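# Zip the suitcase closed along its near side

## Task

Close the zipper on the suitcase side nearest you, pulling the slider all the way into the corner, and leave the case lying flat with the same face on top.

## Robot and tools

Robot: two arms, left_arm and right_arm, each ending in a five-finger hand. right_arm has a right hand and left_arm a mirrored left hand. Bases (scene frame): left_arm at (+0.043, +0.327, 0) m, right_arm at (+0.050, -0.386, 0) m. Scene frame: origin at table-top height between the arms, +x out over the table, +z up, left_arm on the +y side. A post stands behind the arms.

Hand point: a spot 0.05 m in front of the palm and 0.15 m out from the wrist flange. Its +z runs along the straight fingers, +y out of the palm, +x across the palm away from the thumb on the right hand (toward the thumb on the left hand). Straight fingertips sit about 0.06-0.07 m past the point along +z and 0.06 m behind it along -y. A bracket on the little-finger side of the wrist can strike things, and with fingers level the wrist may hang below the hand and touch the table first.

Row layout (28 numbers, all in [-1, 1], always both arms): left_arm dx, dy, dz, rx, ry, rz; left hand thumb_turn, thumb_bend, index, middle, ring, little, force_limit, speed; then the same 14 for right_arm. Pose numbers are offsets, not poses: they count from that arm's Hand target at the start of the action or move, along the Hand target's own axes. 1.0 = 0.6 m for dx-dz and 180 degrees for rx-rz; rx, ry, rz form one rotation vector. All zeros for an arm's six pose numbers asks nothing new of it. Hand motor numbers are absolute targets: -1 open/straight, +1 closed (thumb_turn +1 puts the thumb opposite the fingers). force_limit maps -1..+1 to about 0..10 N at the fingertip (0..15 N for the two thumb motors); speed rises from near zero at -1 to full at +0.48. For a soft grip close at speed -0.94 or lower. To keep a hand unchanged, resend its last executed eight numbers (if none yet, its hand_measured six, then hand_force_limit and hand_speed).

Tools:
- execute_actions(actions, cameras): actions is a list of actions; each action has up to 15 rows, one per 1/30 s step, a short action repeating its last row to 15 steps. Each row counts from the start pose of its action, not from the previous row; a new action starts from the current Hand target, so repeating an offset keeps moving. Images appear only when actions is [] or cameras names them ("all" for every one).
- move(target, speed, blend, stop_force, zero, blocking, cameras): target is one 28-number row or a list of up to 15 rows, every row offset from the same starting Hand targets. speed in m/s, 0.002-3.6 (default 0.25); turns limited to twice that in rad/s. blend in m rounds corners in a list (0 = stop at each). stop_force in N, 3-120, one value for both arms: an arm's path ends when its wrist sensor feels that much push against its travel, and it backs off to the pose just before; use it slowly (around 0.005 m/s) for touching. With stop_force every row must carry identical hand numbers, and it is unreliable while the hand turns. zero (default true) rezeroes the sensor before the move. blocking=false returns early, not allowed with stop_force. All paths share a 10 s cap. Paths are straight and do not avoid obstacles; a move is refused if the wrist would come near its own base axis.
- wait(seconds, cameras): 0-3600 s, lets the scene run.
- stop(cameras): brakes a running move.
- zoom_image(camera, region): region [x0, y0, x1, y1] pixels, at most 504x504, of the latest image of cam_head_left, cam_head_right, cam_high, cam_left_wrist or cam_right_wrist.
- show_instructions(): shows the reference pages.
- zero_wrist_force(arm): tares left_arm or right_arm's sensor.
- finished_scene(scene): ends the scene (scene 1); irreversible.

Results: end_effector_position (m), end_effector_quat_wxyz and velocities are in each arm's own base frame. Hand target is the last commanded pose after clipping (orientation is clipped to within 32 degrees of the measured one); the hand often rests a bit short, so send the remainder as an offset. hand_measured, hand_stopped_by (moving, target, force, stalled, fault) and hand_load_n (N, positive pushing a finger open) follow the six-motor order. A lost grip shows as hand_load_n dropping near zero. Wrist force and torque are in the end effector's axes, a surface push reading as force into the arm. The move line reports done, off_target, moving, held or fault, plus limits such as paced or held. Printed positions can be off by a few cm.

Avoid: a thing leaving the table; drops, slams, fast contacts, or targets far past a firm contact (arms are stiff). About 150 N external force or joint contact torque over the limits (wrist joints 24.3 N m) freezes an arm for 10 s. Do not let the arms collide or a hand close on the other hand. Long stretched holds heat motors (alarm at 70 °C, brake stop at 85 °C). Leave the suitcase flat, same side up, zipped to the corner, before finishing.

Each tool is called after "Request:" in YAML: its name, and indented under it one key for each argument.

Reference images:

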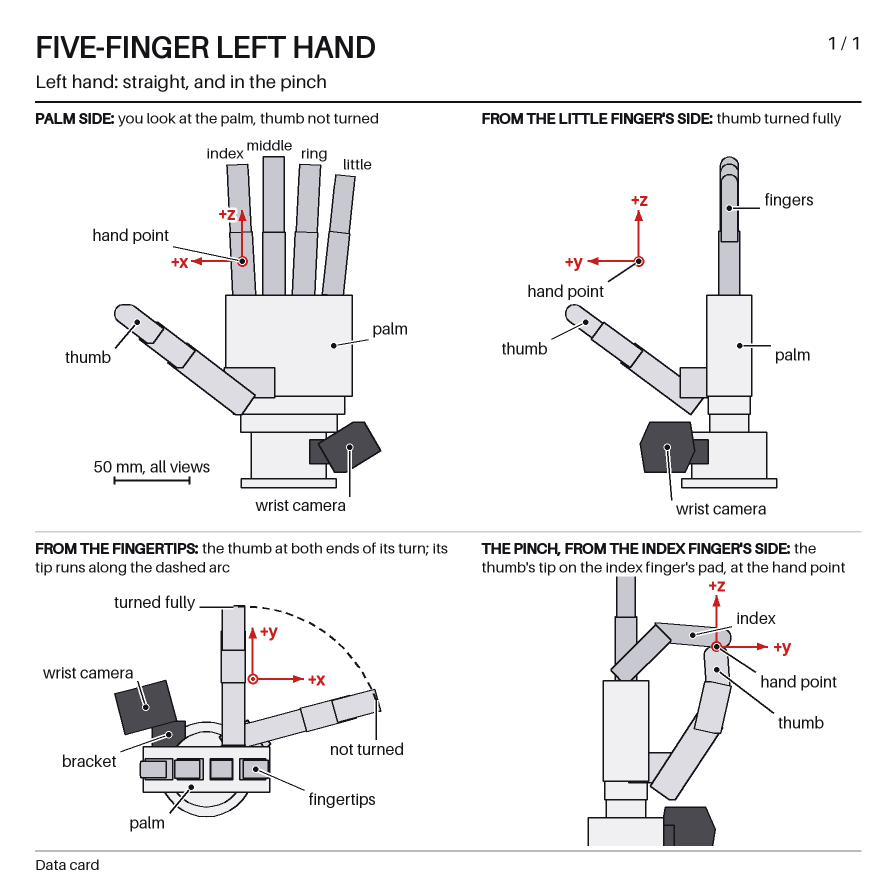

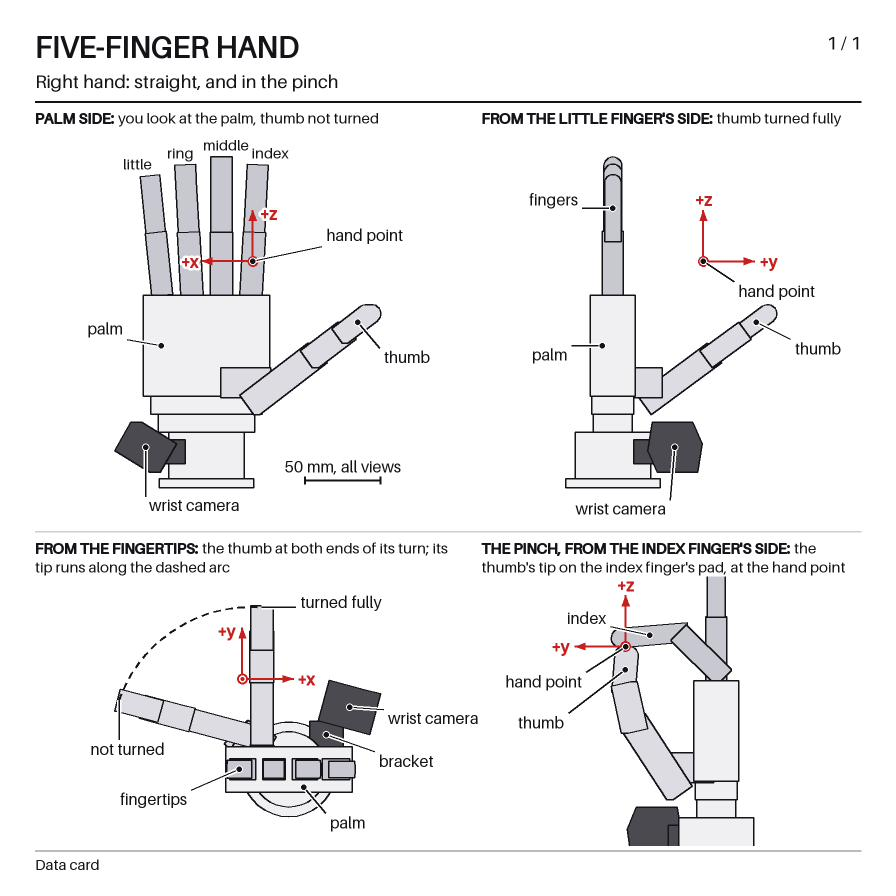

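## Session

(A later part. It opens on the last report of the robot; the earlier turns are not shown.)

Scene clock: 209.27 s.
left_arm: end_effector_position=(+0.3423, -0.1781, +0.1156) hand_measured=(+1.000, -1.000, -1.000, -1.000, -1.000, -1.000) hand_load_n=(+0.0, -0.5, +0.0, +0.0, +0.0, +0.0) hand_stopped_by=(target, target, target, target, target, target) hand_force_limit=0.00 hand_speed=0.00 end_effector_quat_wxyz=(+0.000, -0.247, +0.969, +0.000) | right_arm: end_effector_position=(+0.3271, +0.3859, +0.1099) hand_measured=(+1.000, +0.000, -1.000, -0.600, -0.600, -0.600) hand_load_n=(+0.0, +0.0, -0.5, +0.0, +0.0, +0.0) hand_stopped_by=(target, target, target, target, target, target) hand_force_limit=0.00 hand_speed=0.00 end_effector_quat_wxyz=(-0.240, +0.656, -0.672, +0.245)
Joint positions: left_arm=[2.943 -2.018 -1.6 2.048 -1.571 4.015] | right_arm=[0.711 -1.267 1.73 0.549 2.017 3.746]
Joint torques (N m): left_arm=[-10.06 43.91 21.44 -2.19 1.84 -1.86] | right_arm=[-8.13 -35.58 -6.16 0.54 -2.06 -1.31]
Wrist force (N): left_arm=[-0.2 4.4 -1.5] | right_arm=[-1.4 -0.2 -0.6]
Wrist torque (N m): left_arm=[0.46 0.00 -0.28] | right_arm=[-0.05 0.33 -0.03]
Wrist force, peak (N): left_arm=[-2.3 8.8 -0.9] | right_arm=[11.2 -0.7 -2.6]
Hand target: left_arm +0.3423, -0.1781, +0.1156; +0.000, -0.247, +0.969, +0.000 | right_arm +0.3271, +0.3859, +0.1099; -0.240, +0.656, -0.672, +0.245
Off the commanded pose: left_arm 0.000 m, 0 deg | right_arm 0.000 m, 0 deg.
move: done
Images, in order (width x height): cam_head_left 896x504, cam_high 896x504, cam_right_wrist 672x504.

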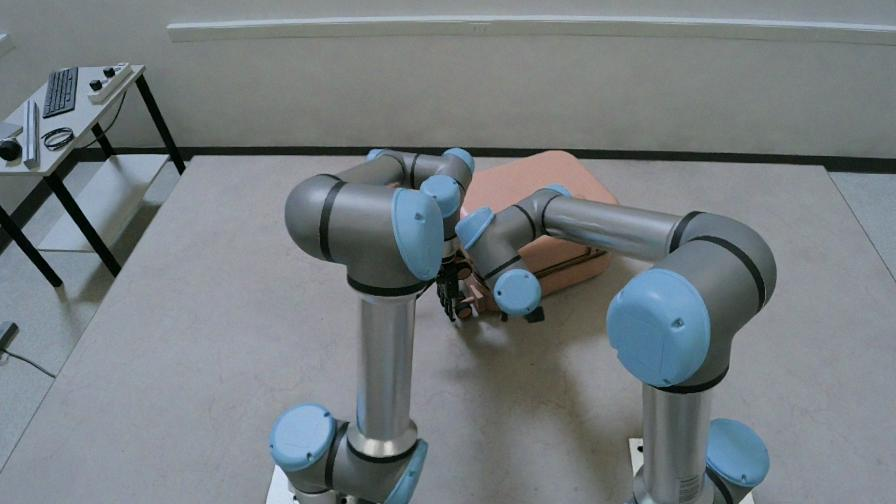

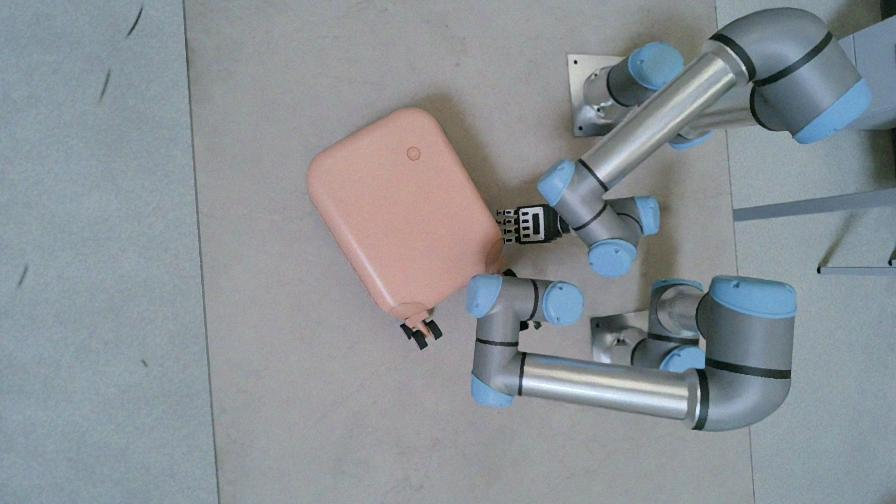

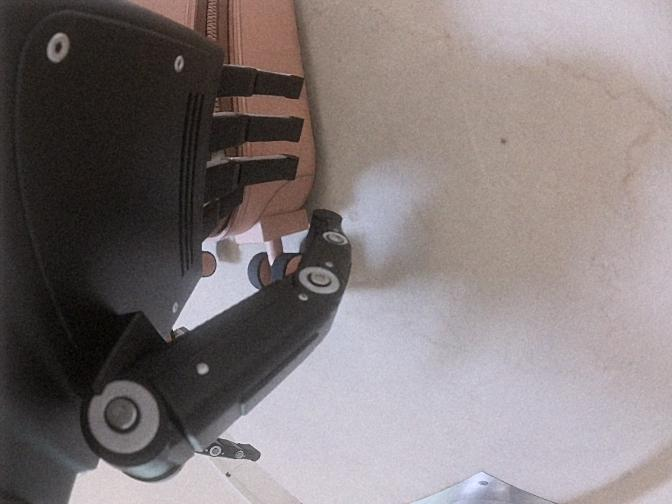

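Request:
move:
  target: [0,0,0,0,0,0,1,-1,-1,-1,-1,-1,0,0,0.0033,0.102,-0.0856,0,0,0,1,0,-1,-0.6,-0.6,-0.6,0,0]
  speed: 0.1
  cameras: ["cam_head_left","cam_head_right","cam_right_wrist","cam_left_wrist"]

Scene clock: 212.23 s.
left_arm: end_effector_position=(+0.3423, -0.1781, +0.1156) hand_measured=(+1.000, -1.000, -1.000, -1.000, -1.000, -1.000) hand_load_n=(+0.0, +0.0, +0.0, +0.0, +0.0, +0.0) hand_stopped_by=(target, target, target, target, target, target) hand_force_limit=0.00 hand_speed=0.00 end_effector_quat_wxyz=(+0.000, -0.247, +0.969, +0.000) | right_arm: end_effector_position=(+0.2472, +0.3857, +0.1097) hand_measured=(+1.000, +0.000, -1.000, -0.600, -0.600, -0.600) hand_load_n=(+0.0, +0.0, -0.5, +0.0, +0.0, +0.0) hand_stopped_by=(target, target, target, target, target, target) hand_force_limit=0.00 hand_speed=0.00 end_effector_quat_wxyz=(-0.240, +0.656, -0.672, +0.245)
Joint positions: left_arm=[2.943 -2.018 -1.6 2.048 -1.571 4.015] | right_arm=[0.861 -1.331 1.832 0.579 2.093 3.893]
Joint torques (N m): left_arm=[-10.36 44.19 25.45 -3.47 1.97 -1.8] | right_arm=[-0.28 -14.15 -26.49 0.73 -2.03 -0.31]
Wrist force (N): left_arm=[0.0 4.3 -1.3] | right_arm=[-1.2 -0.5 -0.5]
Wrist torque (N m): left_arm=[0.42 -0.03 -0.26] | right_arm=[-0.08 0.26 0.08]
Wrist force, peak (N): left_arm=[0.0 4.9 -1.3] | right_arm=[-1.6 -1.2 0.2]
Hand target: left_arm +0.3423, -0.1781, +0.1156; +0.000, -0.247, +0.969, +0.000 | right_arm +0.2472, +0.3858, +0.1097; -0.240, +0.656, -0.672, +0.245
Off the commanded pose: left_arm 0.000 m, 0 deg | right_arm 0.000 m, 0 deg.
move: done
Images, in order (width x height): cam_head_left 896x504, cam_head_right 896x504, cam_left_wrist 672x504, cam_right_wrist 672x504.

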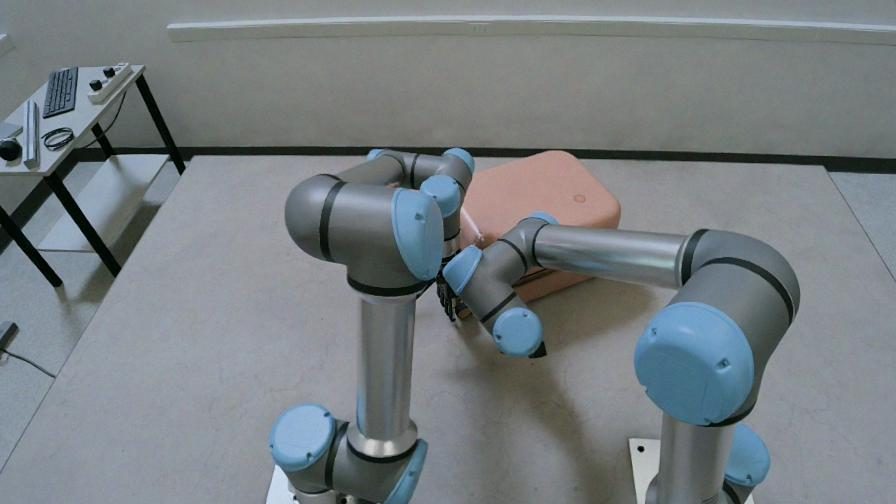

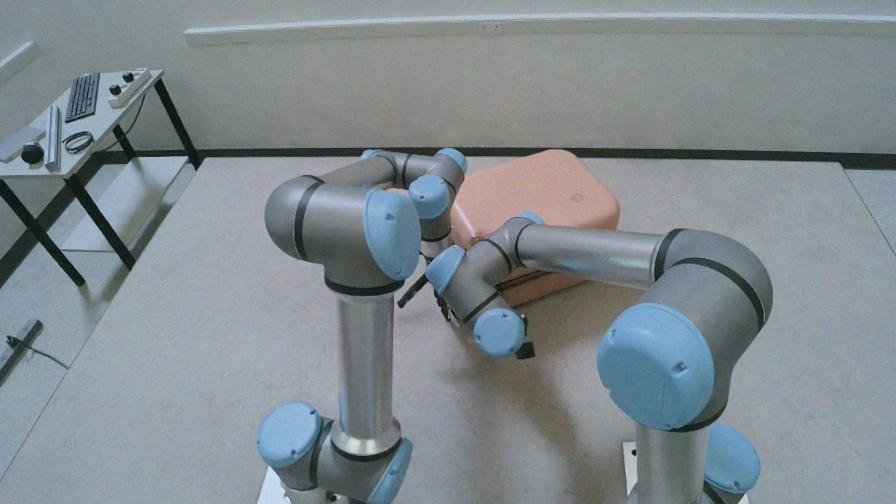

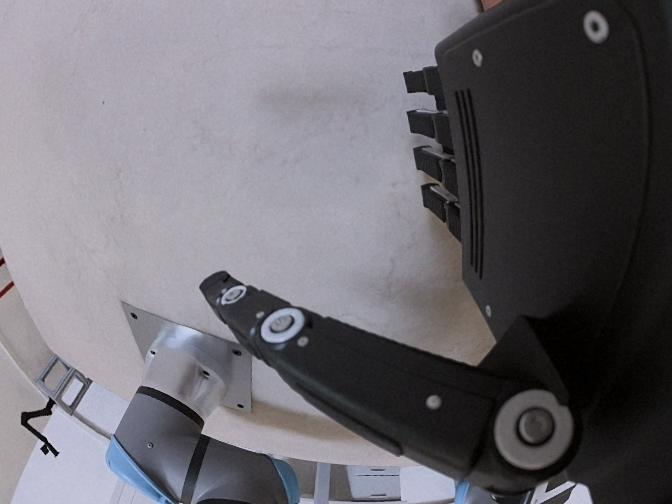

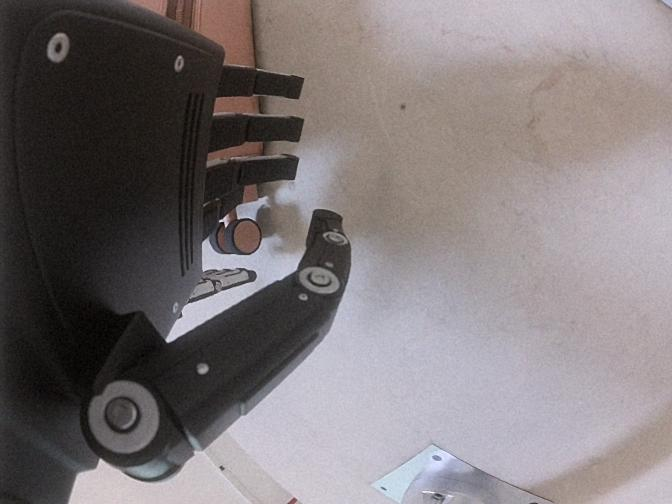

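Request:
move:
  target: [0,0,0,0,0,0,1,-1,-1,-1,-1,-1,0,0,0.253,0.097,-0.082,0,0,0,1,0,-1,-0.6,-0.6,-0.6,0,0]
  speed: 0.2
  cameras: ["cam_head_left","cam_head_right","cam_right_wrist"]

Request:
zoom_image:
  camera: "cam_head_left"
  region: [420, 220, 570, 340]

Scene clock: 214.23 s.
left_arm: end_effector_position=(+0.3423, -0.1781, +0.1156) hand_measured=(+1.000, -1.000, -1.000, -1.000, -1.000, -1.000) hand_load_n=(+0.0, +0.0, +0.0, +0.0, +0.0, +0.0) hand_stopped_by=(target, target, target, target, target, target) hand_force_limit=0.00 hand_speed=0.00 end_effector_quat_wxyz=(+0.000, -0.247, +0.969, +0.000) | right_arm: end_effector_position=(+0.1675, +0.2359, +0.1099) hand_measured=(+1.000, +0.000, -1.000, -0.600, -0.600, -0.600) hand_load_n=(+0.0, +0.0, +0.0, +0.0, +0.0, +0.0) hand_stopped_by=(target, target, target, target, target, target) hand_force_limit=0.00 hand_speed=0.00 end_effector_quat_wxyz=(-0.240, +0.656, -0.672, +0.245)
Joint positions: left_arm=[2.943 -2.018 -1.6 2.048 -1.571 4.015] | right_arm=[0.655 -1.8 2.282 0.509 1.987 3.694]
Joint torques (N m): left_arm=[-10.14 44.11 27.61 -3.58 1.99 -1.81] | right_arm=[-1.46 -14.42 -10.57 0.53 3.17 0.66]
Wrist force (N): left_arm=[0.0 4.5 -1.4] | right_arm=[-1.1 -0.2 -0.6]
Wrist torque (N m): left_arm=[0.46 -0.03 -0.28] | right_arm=[-0.05 0.28 -0.02]
Wrist force, peak (N): left_arm=[0.1 4.7 -1.5] | right_arm=[-2.8 -1.2 0.0]
Hand target: left_arm +0.3423, -0.1781, +0.1156; +0.000, -0.247, +0.969, +0.000 | right_arm +0.1675, +0.2358, +0.1099; -0.240, +0.656, -0.672, +0.245
Off the commanded pose: left_arm 0.000 m, 0 deg | right_arm 0.000 m, 0 deg.
move: done

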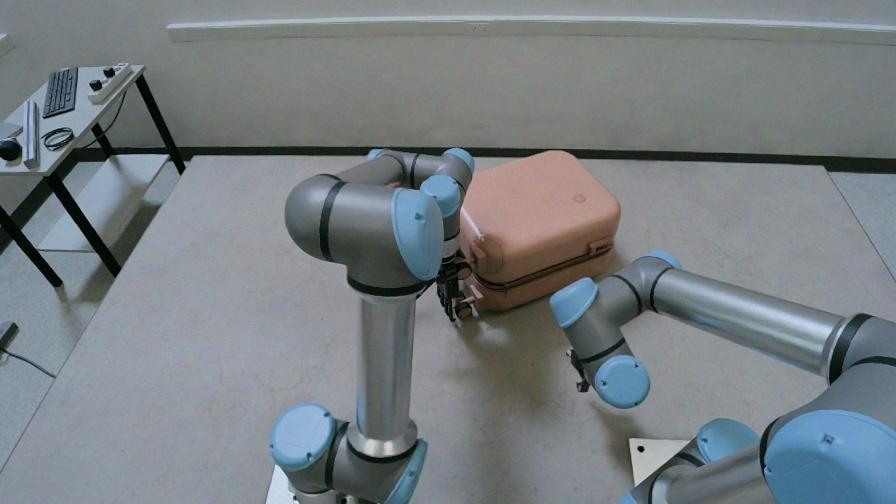

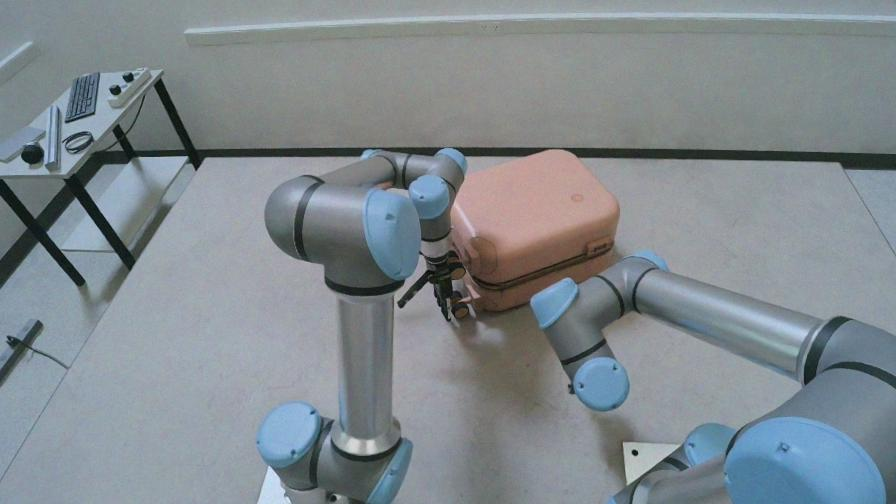

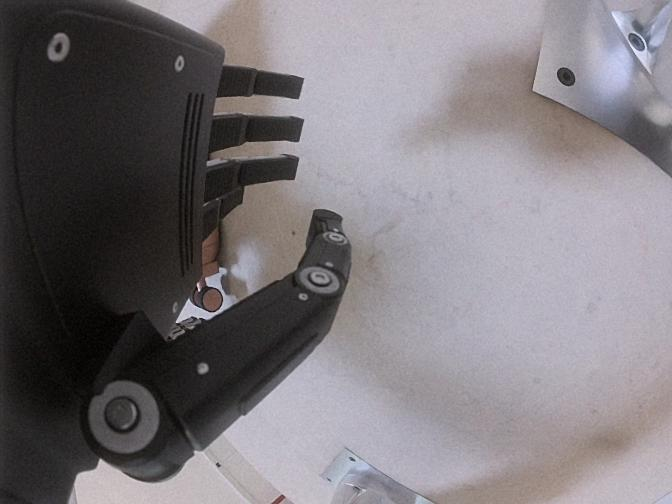

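Scaled by 3.360 from the camera's image (finer frame: 1280x720).

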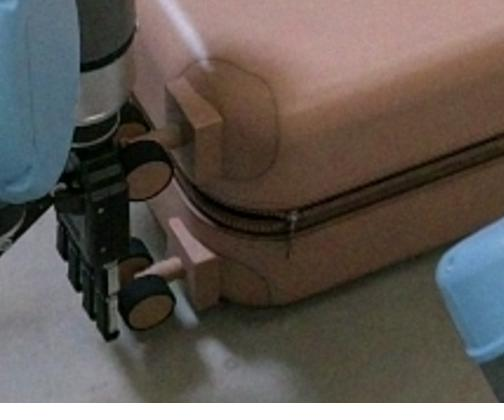

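Request:
zoom_image:
  camera: "cam_head_left"
  region: [470, 240, 570, 320]

Request:
zoom_image:
  camera: "cam_head_right"
  region: [450, 230, 530, 310]

Scaled by 5.040 from the camera's image (finer frame: 1280x720).

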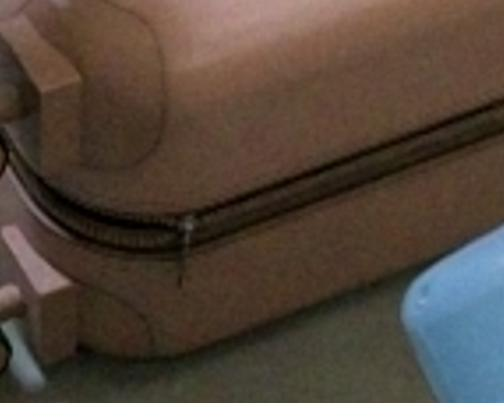

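Scaled by 6.300 from the camera's image (finer frame: 1280x720).

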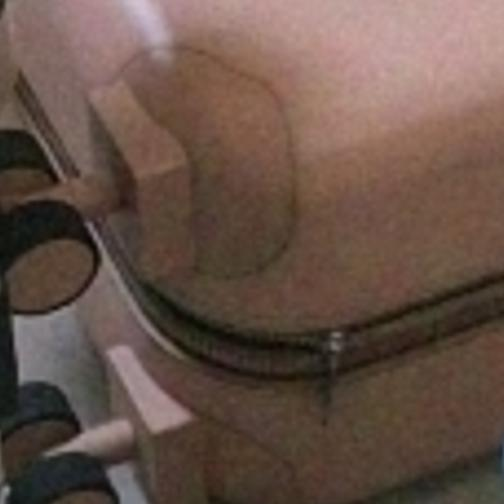

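Request:
move:
  target: [0,0,0,0,0,0,1,-1,-1,-1,-1,-1,0,0,-0.0855,-0.2082,0.1745,0,-0.107,-0.1277,1,0,-1,-0.6,-0.6,-0.6,0,0]
  speed: 0.15
  cameras: ["cam_head_left","cam_right_wrist"]

Request:
zoom_image:
  camera: "cam_head_left"
  region: [470, 240, 570, 320]

Request:
zoom_image:
  camera: "cam_right_wrist"
  region: [180, 60, 380, 280]

Scene clock: 219.60 s.
left_arm: end_effector_position=(+0.3423, -0.1781, +0.1156) hand_measured=(+1.000, -1.000, -1.000, -1.000, -1.000, -1.000) hand_load_n=(+0.5, +0.0, +0.0, +0.0, +0.0, +0.0) hand_stopped_by=(target, target, target, target, target, target) hand_force_limit=0.00 hand_speed=0.00 end_effector_quat_wxyz=(+0.000, -0.247, +0.969, +0.000) | right_arm: end_effector_position=(+0.3316, +0.2832, +0.1102) hand_measured=(+1.000, +0.000, -1.000, -0.600, -0.600, -0.600) hand_load_n=(+0.0, +0.0, +0.0, +0.0, +0.0, +0.0) hand_stopped_by=(target, target, target, target, target, target) hand_force_limit=0.00 hand_speed=0.00 end_effector_quat_wxyz=(-0.294, +0.808, -0.479, +0.175)
Joint positions: left_arm=[2.943 -2.018 -1.6 2.048 -1.571 4.015] | right_arm=[0.254 -1.527 2.014 0.399 1.414 2.951]
Joint torques (N m): left_arm=[-10.51 44.14 29.07 -3.64 1.88 -1.66] | right_arm=[6.41 -15.16 -11.38 0.08 1.26 -0.46]
Wrist force (N): left_arm=[0.0 4.6 -1.5] | right_arm=[-1.3 -0.1 -0.6]
Wrist torque (N m): left_arm=[0.48 -0.03 -0.28] | right_arm=[-0.02 0.31 -0.05]
Wrist force, peak (N): left_arm=[0.1 4.8 -1.5] | right_arm=[-1.7 -0.4 -0.4]
Hand target: left_arm +0.3423, -0.1781, +0.1156; +0.000, -0.247, +0.969, +0.000 | right_arm +0.3316, +0.2833, +0.1102; -0.294, +0.808, -0.479, +0.175
Off the commanded pose: left_arm 0.000 m, 0 deg | right_arm 0.000 m, 0 deg.
move: done

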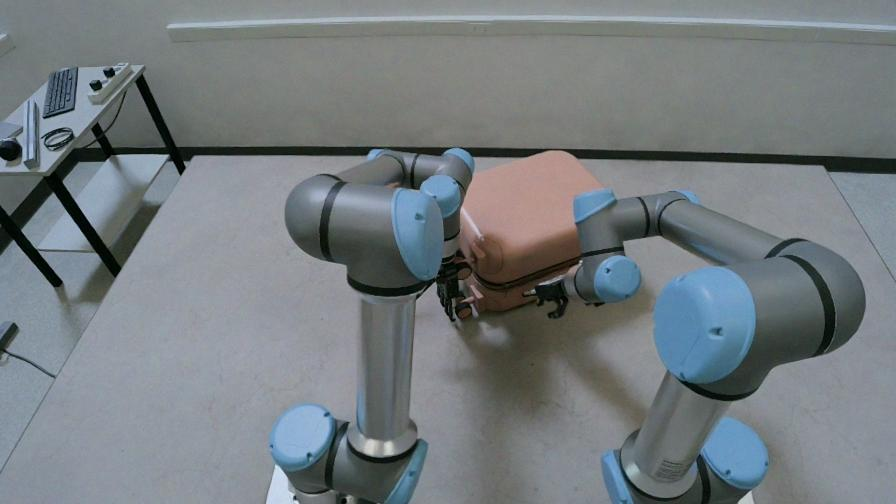

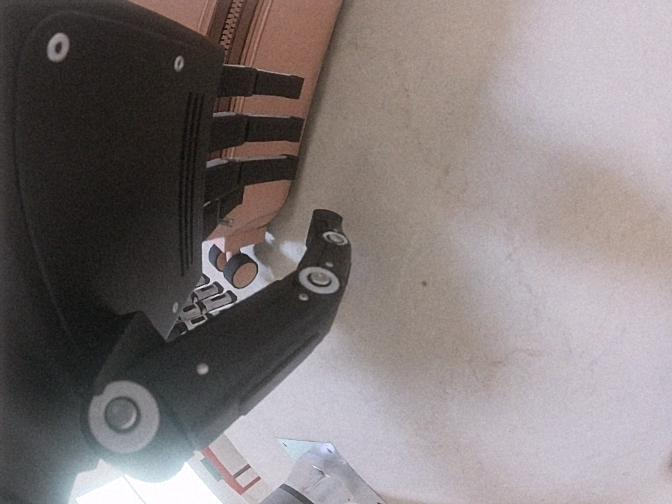

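Scaled by 5.040 from the camera's image (finer frame: 1280x720).

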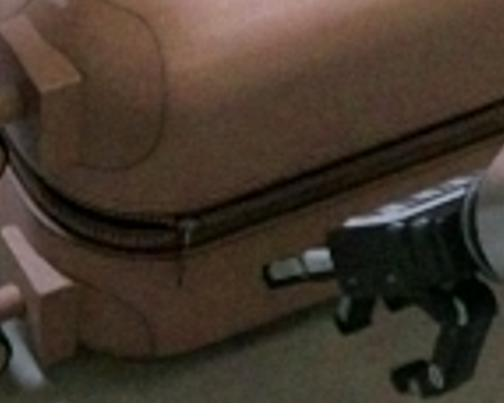

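Scaled by 2.291 from the camera's image (finer frame: 960x720).

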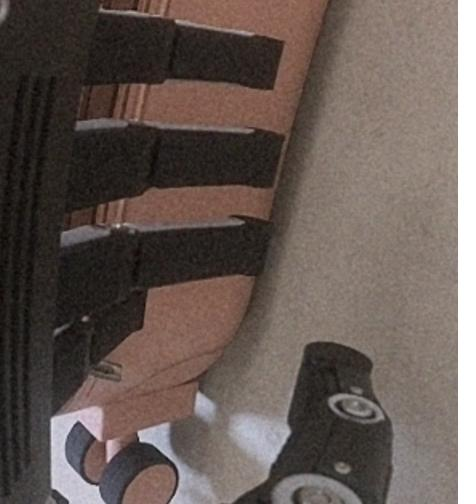

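Request:
move:
  target: [0,0,0,0,0,0,1,-1,-1,-1,-1,-1,0,0,-0.0100,-0.0446,0.0374,0,0,0,1,0,-1,-0.6,-0.6,-0.6,0,0]
  speed: 0.02
  stop_force: 3
  cameras: ["cam_head_left","cam_right_wrist"]

Request:
zoom_image:
  camera: "cam_head_left"
  region: [470, 240, 570, 320]

Request:
zoom_image:
  camera: "cam_right_wrist"
  region: [180, 60, 380, 280]

Scene clock: 222.83 s.
left_arm: end_effector_position=(+0.3423, -0.1781, +0.1156) hand_measured=(+1.000, -1.000, -1.000, -1.000, -1.000, -1.000) hand_load_n=(+0.0, +0.0, +0.0, +0.0, +0.0, +0.0) hand_stopped_by=(target, target, target, target, target, target) hand_force_limit=0.00 hand_speed=0.00 end_effector_quat_wxyz=(+0.000, -0.247, +0.969, +0.000) | right_arm: end_effector_position=(+0.3567, +0.3031, +0.1103) hand_measured=(+1.000, +0.000, -1.000, -0.600, -0.600, -0.600) hand_load_n=(+0.0, +0.0, -1.5, +0.0, +0.0, +0.0) hand_stopped_by=(target, target, target, target, target, target) hand_force_limit=0.00 hand_speed=0.00 end_effector_quat_wxyz=(-0.294, +0.808, -0.479, +0.175)
Joint positions: left_arm=[2.943 -2.018 -1.6 2.048 -1.571 4.015] | right_arm=[0.294 -1.449 1.927 0.403 1.44 2.982]
Joint torques (N m): left_arm=[-10.76 43.99 28.67 -3.56 2 -1.73] | right_arm=[-7.15 -20.15 -13.8 -0.53 -2.95 -1.2]
Wrist force (N): left_arm=[0.1 4.5 -1.6] | right_arm=[0.1 0.6 -3.5]
Wrist torque (N m): left_arm=[0.47 -0.05 -0.27] | right_arm=[0.11 0.30 0.07]
Wrist force, peak (N): left_arm=[0.0 4.6 -1.7] | right_arm=[1.5 2.8 -9.9]
Hand target: left_arm +0.3423, -0.1781, +0.1156; +0.000, -0.247, +0.969, +0.000 | right_arm +0.3567, +0.3031, +0.1103; -0.294, +0.808, -0.479, +0.175 (not the last commanded pose)
Off the commanded pose: left_arm 0.000 m, 0 deg | right_arm 0.003 m, 0 deg.
move: contact (right_arm)

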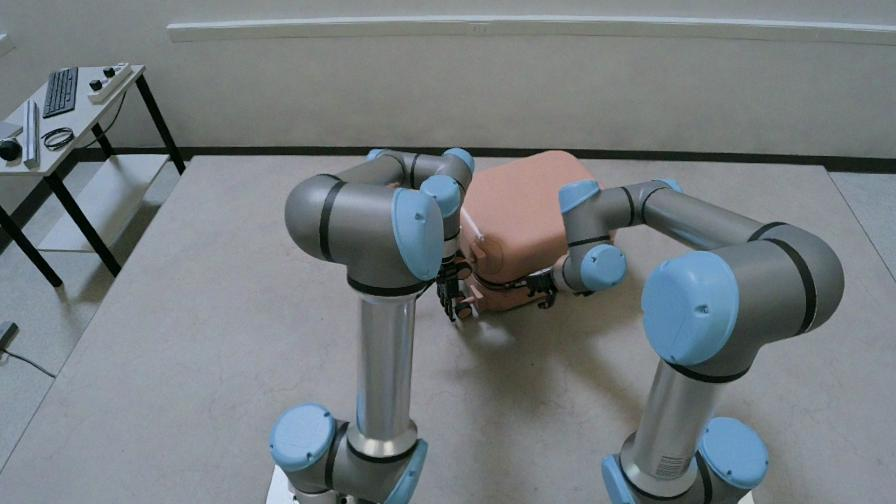

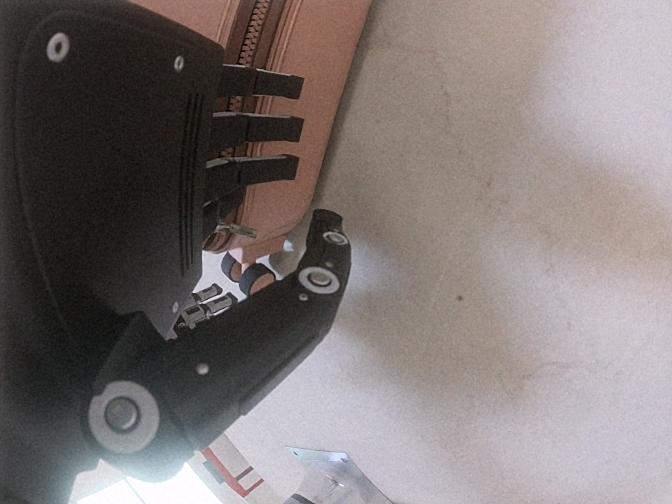

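Scaled by 5.040 from the camera's image (finer frame: 1280x720).

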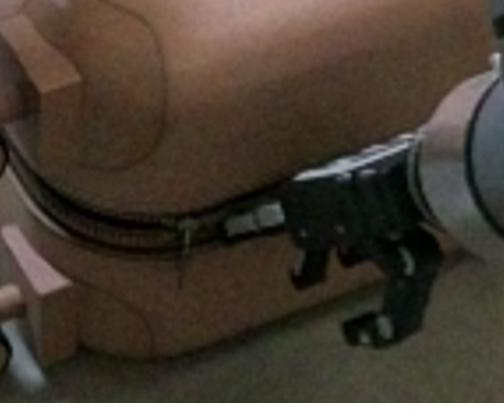

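Scaled by 2.291 from the camera's image (finer frame: 960x720).

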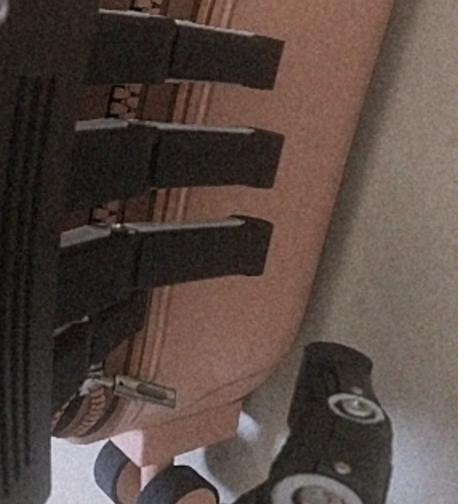

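Request:
move:
  target: [0,0,0,0,0,0,1,-1,-1,-1,-1,-1,0,0,-0.0342,-0.0019,0.0016,0,0,0,1,0,-1,-0.6,-0.6,-0.6,0,0]
  speed: 0.015
  stop_force: 20
  cameras: ["cam_head_left","cam_right_wrist"]

Request:
zoom_image:
  camera: "cam_head_left"
  region: [470, 240, 570, 320]

Request:
zoom_image:
  camera: "cam_right_wrist"
  region: [180, 60, 380, 280]

Scene clock: 225.63 s.
left_arm: end_effector_position=(+0.3423, -0.1781, +0.1156) hand_measured=(+1.000, -1.000, -1.000, -1.000, -1.000, -1.000) hand_load_n=(+0.0, +0.0, +0.0, +0.0, +0.0, +0.0) hand_stopped_by=(target, target, target, target, target, target) hand_force_limit=0.00 hand_speed=0.00 end_effector_quat_wxyz=(+0.000, -0.247, +0.969, +0.000) | right_arm: end_effector_position=(+0.3482, +0.3218, +0.1103) hand_measured=(+1.000, +0.000, -1.000, -0.600, -0.600, -0.600) hand_load_n=(+0.0, +0.0, -6.5, +0.0, +0.0, +0.0) hand_stopped_by=(target, target, target, target, target, target) hand_force_limit=0.00 hand_speed=0.00 end_effector_quat_wxyz=(-0.294, +0.808, -0.479, +0.175)
Joint positions: left_arm=[2.943 -2.018 -1.6 2.048 -1.571 4.015] | right_arm=[0.357 -1.436 1.911 0.401 1.48 3.031]
Joint torques (N m): left_arm=[-10.66 44.43 28.63 -3.54 1.85 -1.57] | right_arm=[-8.51 -27.89 -10.41 -1.15 -3.6 -1.11]
Wrist force (N): left_arm=[-1.0 5.0 -1.5] | right_arm=[1.0 5.4 -3.5]
Wrist torque (N m): left_arm=[0.51 0.04 -0.35] | right_arm=[0.33 0.36 0.15]
Wrist force, peak (N): left_arm=[-1.1 5.3 -1.6] | right_arm=[3.6 5.7 -3.3]
Hand target: left_arm +0.3423, -0.1781, +0.1156; +0.000, -0.247, +0.969, +0.000 | right_arm +0.3481, +0.3218, +0.1103; -0.294, +0.808, -0.479, +0.175
Off the commanded pose: left_arm 0.000 m, 0 deg | right_arm 0.000 m, 0 deg.
move: done

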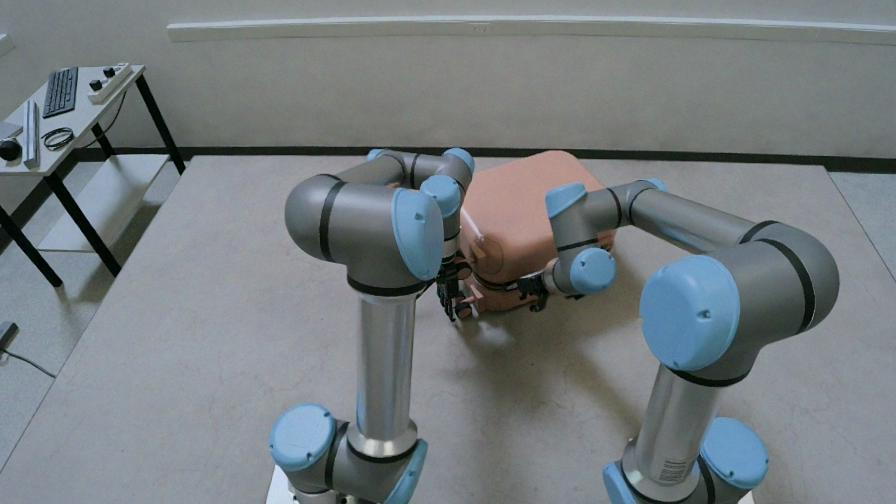

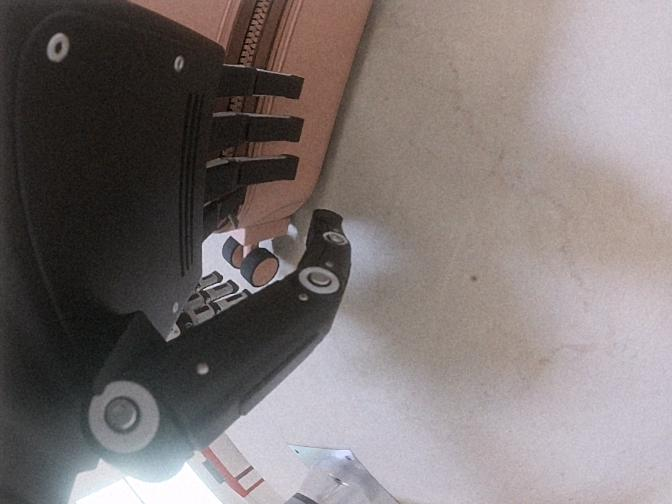

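Scaled by 5.040 from the camera's image (finer frame: 1280x720).

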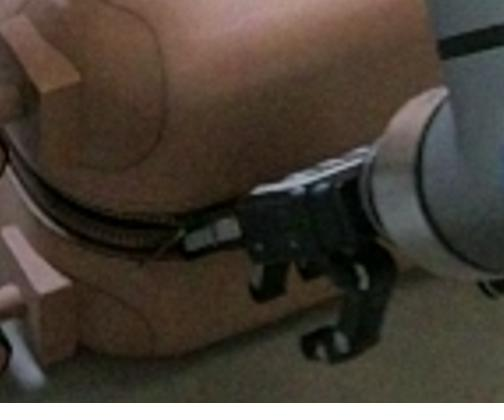

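Scaled by 2.291 from the camera's image (finer frame: 960x720).

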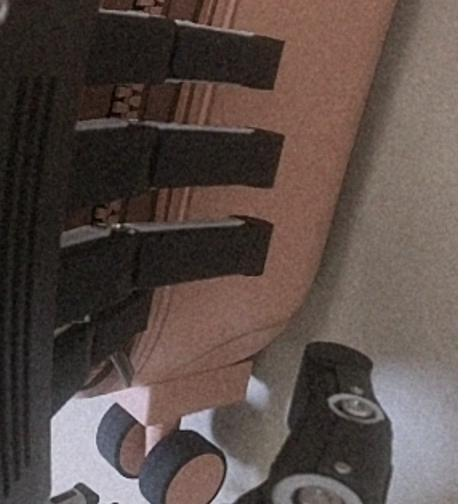

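Request:
move:
  target: [0,0,0,0,0,0,1,-1,-1,-1,-1,-1,0,0,-0.0313,-0.0014,0.0012,0,0,0,1,0,-1,-0.6,-0.6,-0.6,0,0]
  speed: 0.015
  stop_force: 22
  cameras: ["cam_head_left","cam_right_wrist"]

Request:
zoom_image:
  camera: "cam_head_left"
  region: [470, 240, 570, 320]

Request:
zoom_image:
  camera: "cam_right_wrist"
  region: [180, 60, 380, 280]

Scene clock: 228.73 s.
left_arm: end_effector_position=(+0.3423, -0.1781, +0.1156) hand_measured=(+1.000, -1.000, -1.000, -1.000, -1.000, -1.000) hand_load_n=(+0.0, +0.0, +0.0, +0.0, +0.0, +0.0) hand_stopped_by=(target, target, target, target, target, target) hand_force_limit=0.00 hand_speed=0.00 end_effector_quat_wxyz=(+0.000, -0.247, +0.969, +0.000) | right_arm: end_effector_position=(+0.3401, +0.3389, +0.1102) hand_measured=(+1.000, +0.000, -1.000, -0.600, -0.600, -0.600) hand_load_n=(+0.0, +0.0, -0.5, +0.0, +0.0, +0.0) hand_stopped_by=(target, target, target, target, target, target) hand_force_limit=0.00 hand_speed=0.00 end_effector_quat_wxyz=(-0.294, +0.808, -0.479, +0.175)
Joint positions: left_arm=[2.943 -2.018 -1.6 2.048 -1.571 4.015] | right_arm=[0.413 -1.423 1.895 0.401 1.516 3.075]
Joint torques (N m): left_arm=[-10.6 44.07 28.96 -3.4 1.84 -1.72] | right_arm=[-8.04 -28.39 -6.85 2.42 -2.65 -1.18]
Wrist force (N): left_arm=[-1.2 4.8 -1.5] | right_arm=[-1.3 -0.4 -0.6]
Wrist torque (N m): left_arm=[0.50 0.08 -0.37] | right_arm=[-0.14 0.26 -0.05]
Wrist force, peak (N): left_arm=[-0.9 5.4 -1.6] | right_arm=[3.6 6.2 -3.0]
Hand target: left_arm +0.3423, -0.1781, +0.1156; +0.000, -0.247, +0.969, +0.000 | right_arm +0.3401, +0.3388, +0.1102; -0.294, +0.808, -0.479, +0.175
Off the commanded pose: left_arm 0.000 m, 0 deg | right_arm 0.000 m, 0 deg.
move: done

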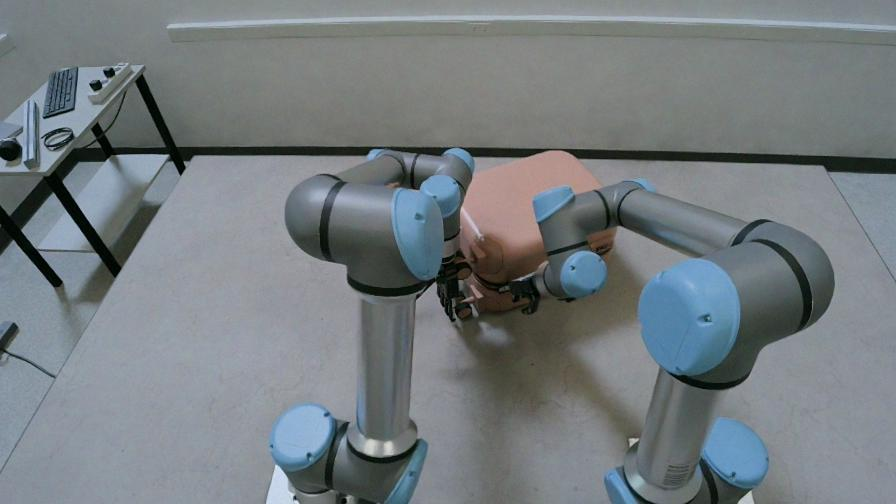

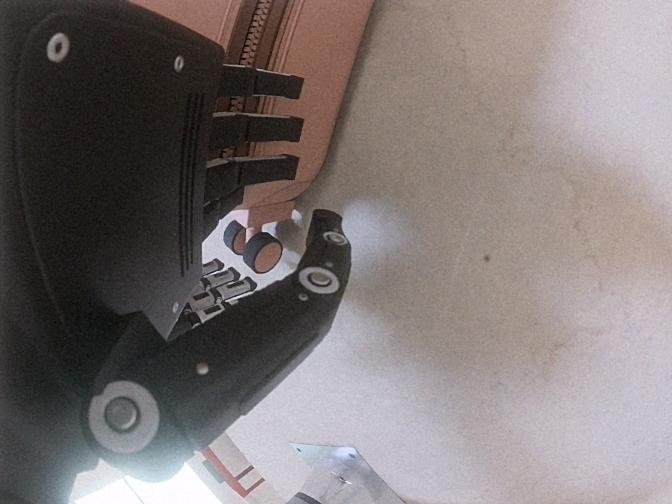

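Scaled by 5.040 from the camera's image (finer frame: 1280x720).

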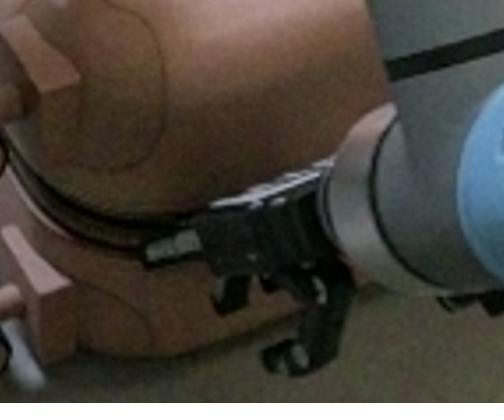

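Scaled by 2.291 from the camera's image (finer frame: 960x720).

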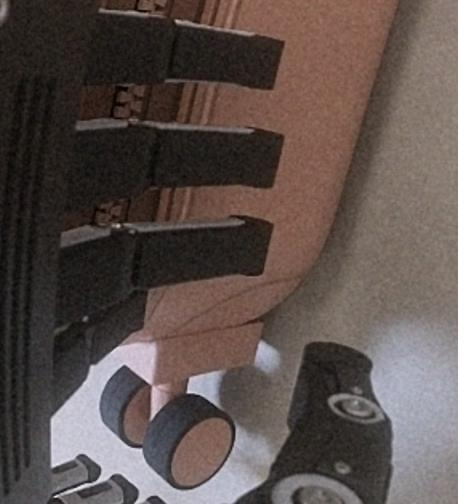

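Request:
move:
  target: [0,0,0,0,0,0,1,-1,-1,-1,-1,-1,0,0,0,-0.0255,0.0214,0,0,0,1,0,-1,-0.6,-0.6,-0.6,0,0]
  speed: 0.015
  stop_force: 3
  cameras: ["cam_head_left","cam_right_wrist"]

Request:
zoom_image:
  camera: "cam_head_left"
  region: [470, 240, 570, 320]

Request:
zoom_image:
  camera: "cam_right_wrist"
  region: [180, 60, 380, 280]

Scene clock: 230.50 s.
left_arm: end_effector_position=(+0.3423, -0.1781, +0.1156) hand_measured=(+1.000, -1.000, -1.000, -1.000, -1.000, -1.000) hand_load_n=(+0.0, +0.0, +0.0, +0.0, +0.0, +0.0) hand_stopped_by=(target, target, target, target, target, target) hand_force_limit=0.00 hand_speed=0.00 end_effector_quat_wxyz=(+0.000, -0.247, +0.969, +0.000) | right_arm: end_effector_position=(+0.3414, +0.3395, +0.1102) hand_measured=(+1.000, +0.000, -1.000, -0.600, -0.600, -0.600) hand_load_n=(+0.0, +0.0, -2.0, +0.0, +0.0, +0.0) hand_stopped_by=(target, target, target, target, target, target) hand_force_limit=0.00 hand_speed=0.00 end_effector_quat_wxyz=(-0.294, +0.808, -0.479, +0.175)
Joint positions: left_arm=[2.943 -2.018 -1.6 2.048 -1.571 4.015] | right_arm=[0.414 -1.42 1.891 0.402 1.516 3.075]
Joint torques (N m): left_arm=[-10.44 44.2 29.02 -3.42 1.95 -1.55] | right_arm=[-8.11 -20.62 -13.21 -0.56 -0.07 -1.21]
Wrist force (N): left_arm=[-1.0 5.0 -1.5] | right_arm=[-1.7 1.3 -1.6]
Wrist torque (N m): left_arm=[0.53 0.06 -0.36] | right_arm=[0.01 0.32 -0.07]
Wrist force, peak (N): left_arm=[-1.2 5.2 -1.6] | right_arm=[-0.9 3.2 -3.0]
Hand target: left_arm +0.3423, -0.1781, +0.1156; +0.000, -0.247, +0.969, +0.000 | right_arm +0.3414, +0.3395, +0.1102; -0.294, +0.808, -0.479, +0.175 (not the last commanded pose)
Off the commanded pose: left_arm 0.000 m, 0 deg | right_arm 0.019 m, 0 deg.
move: contact (right_arm)

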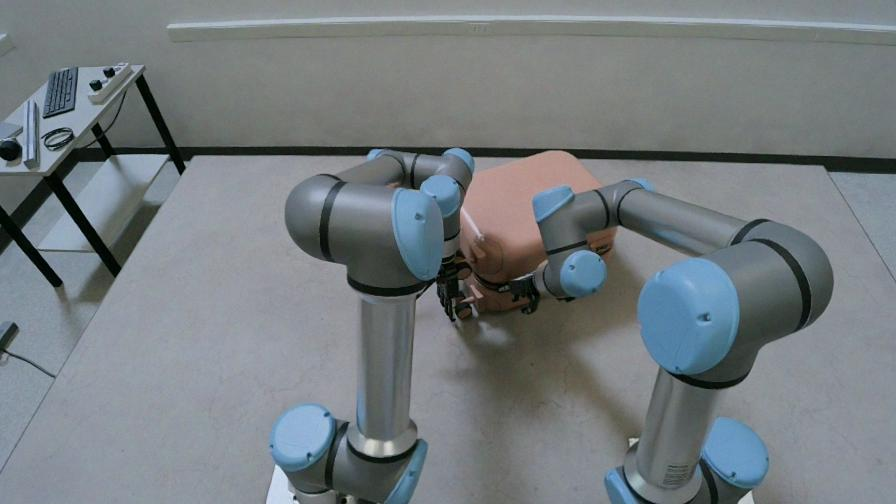

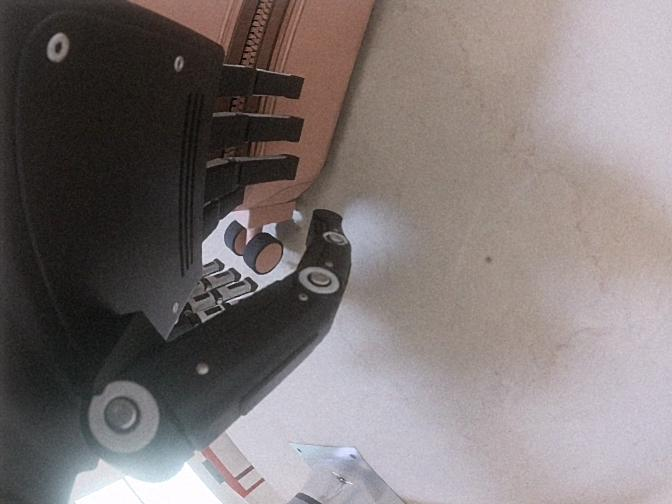

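Scaled by 5.040 from the camera's image (finer frame: 1280x720).

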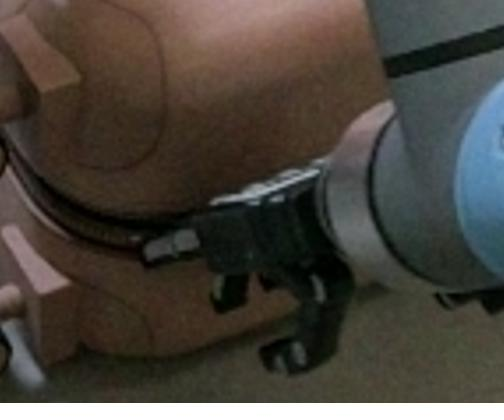

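Scaled by 2.291 from the camera's image (finer frame: 960x720).

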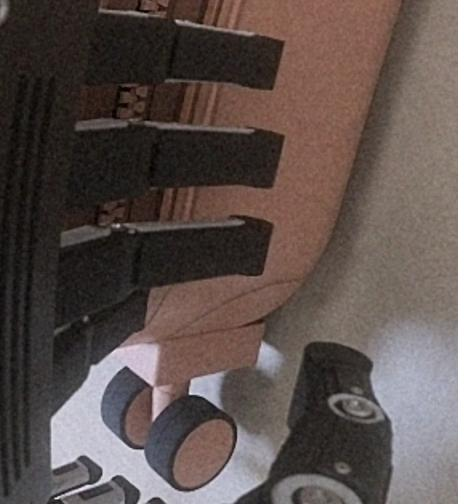

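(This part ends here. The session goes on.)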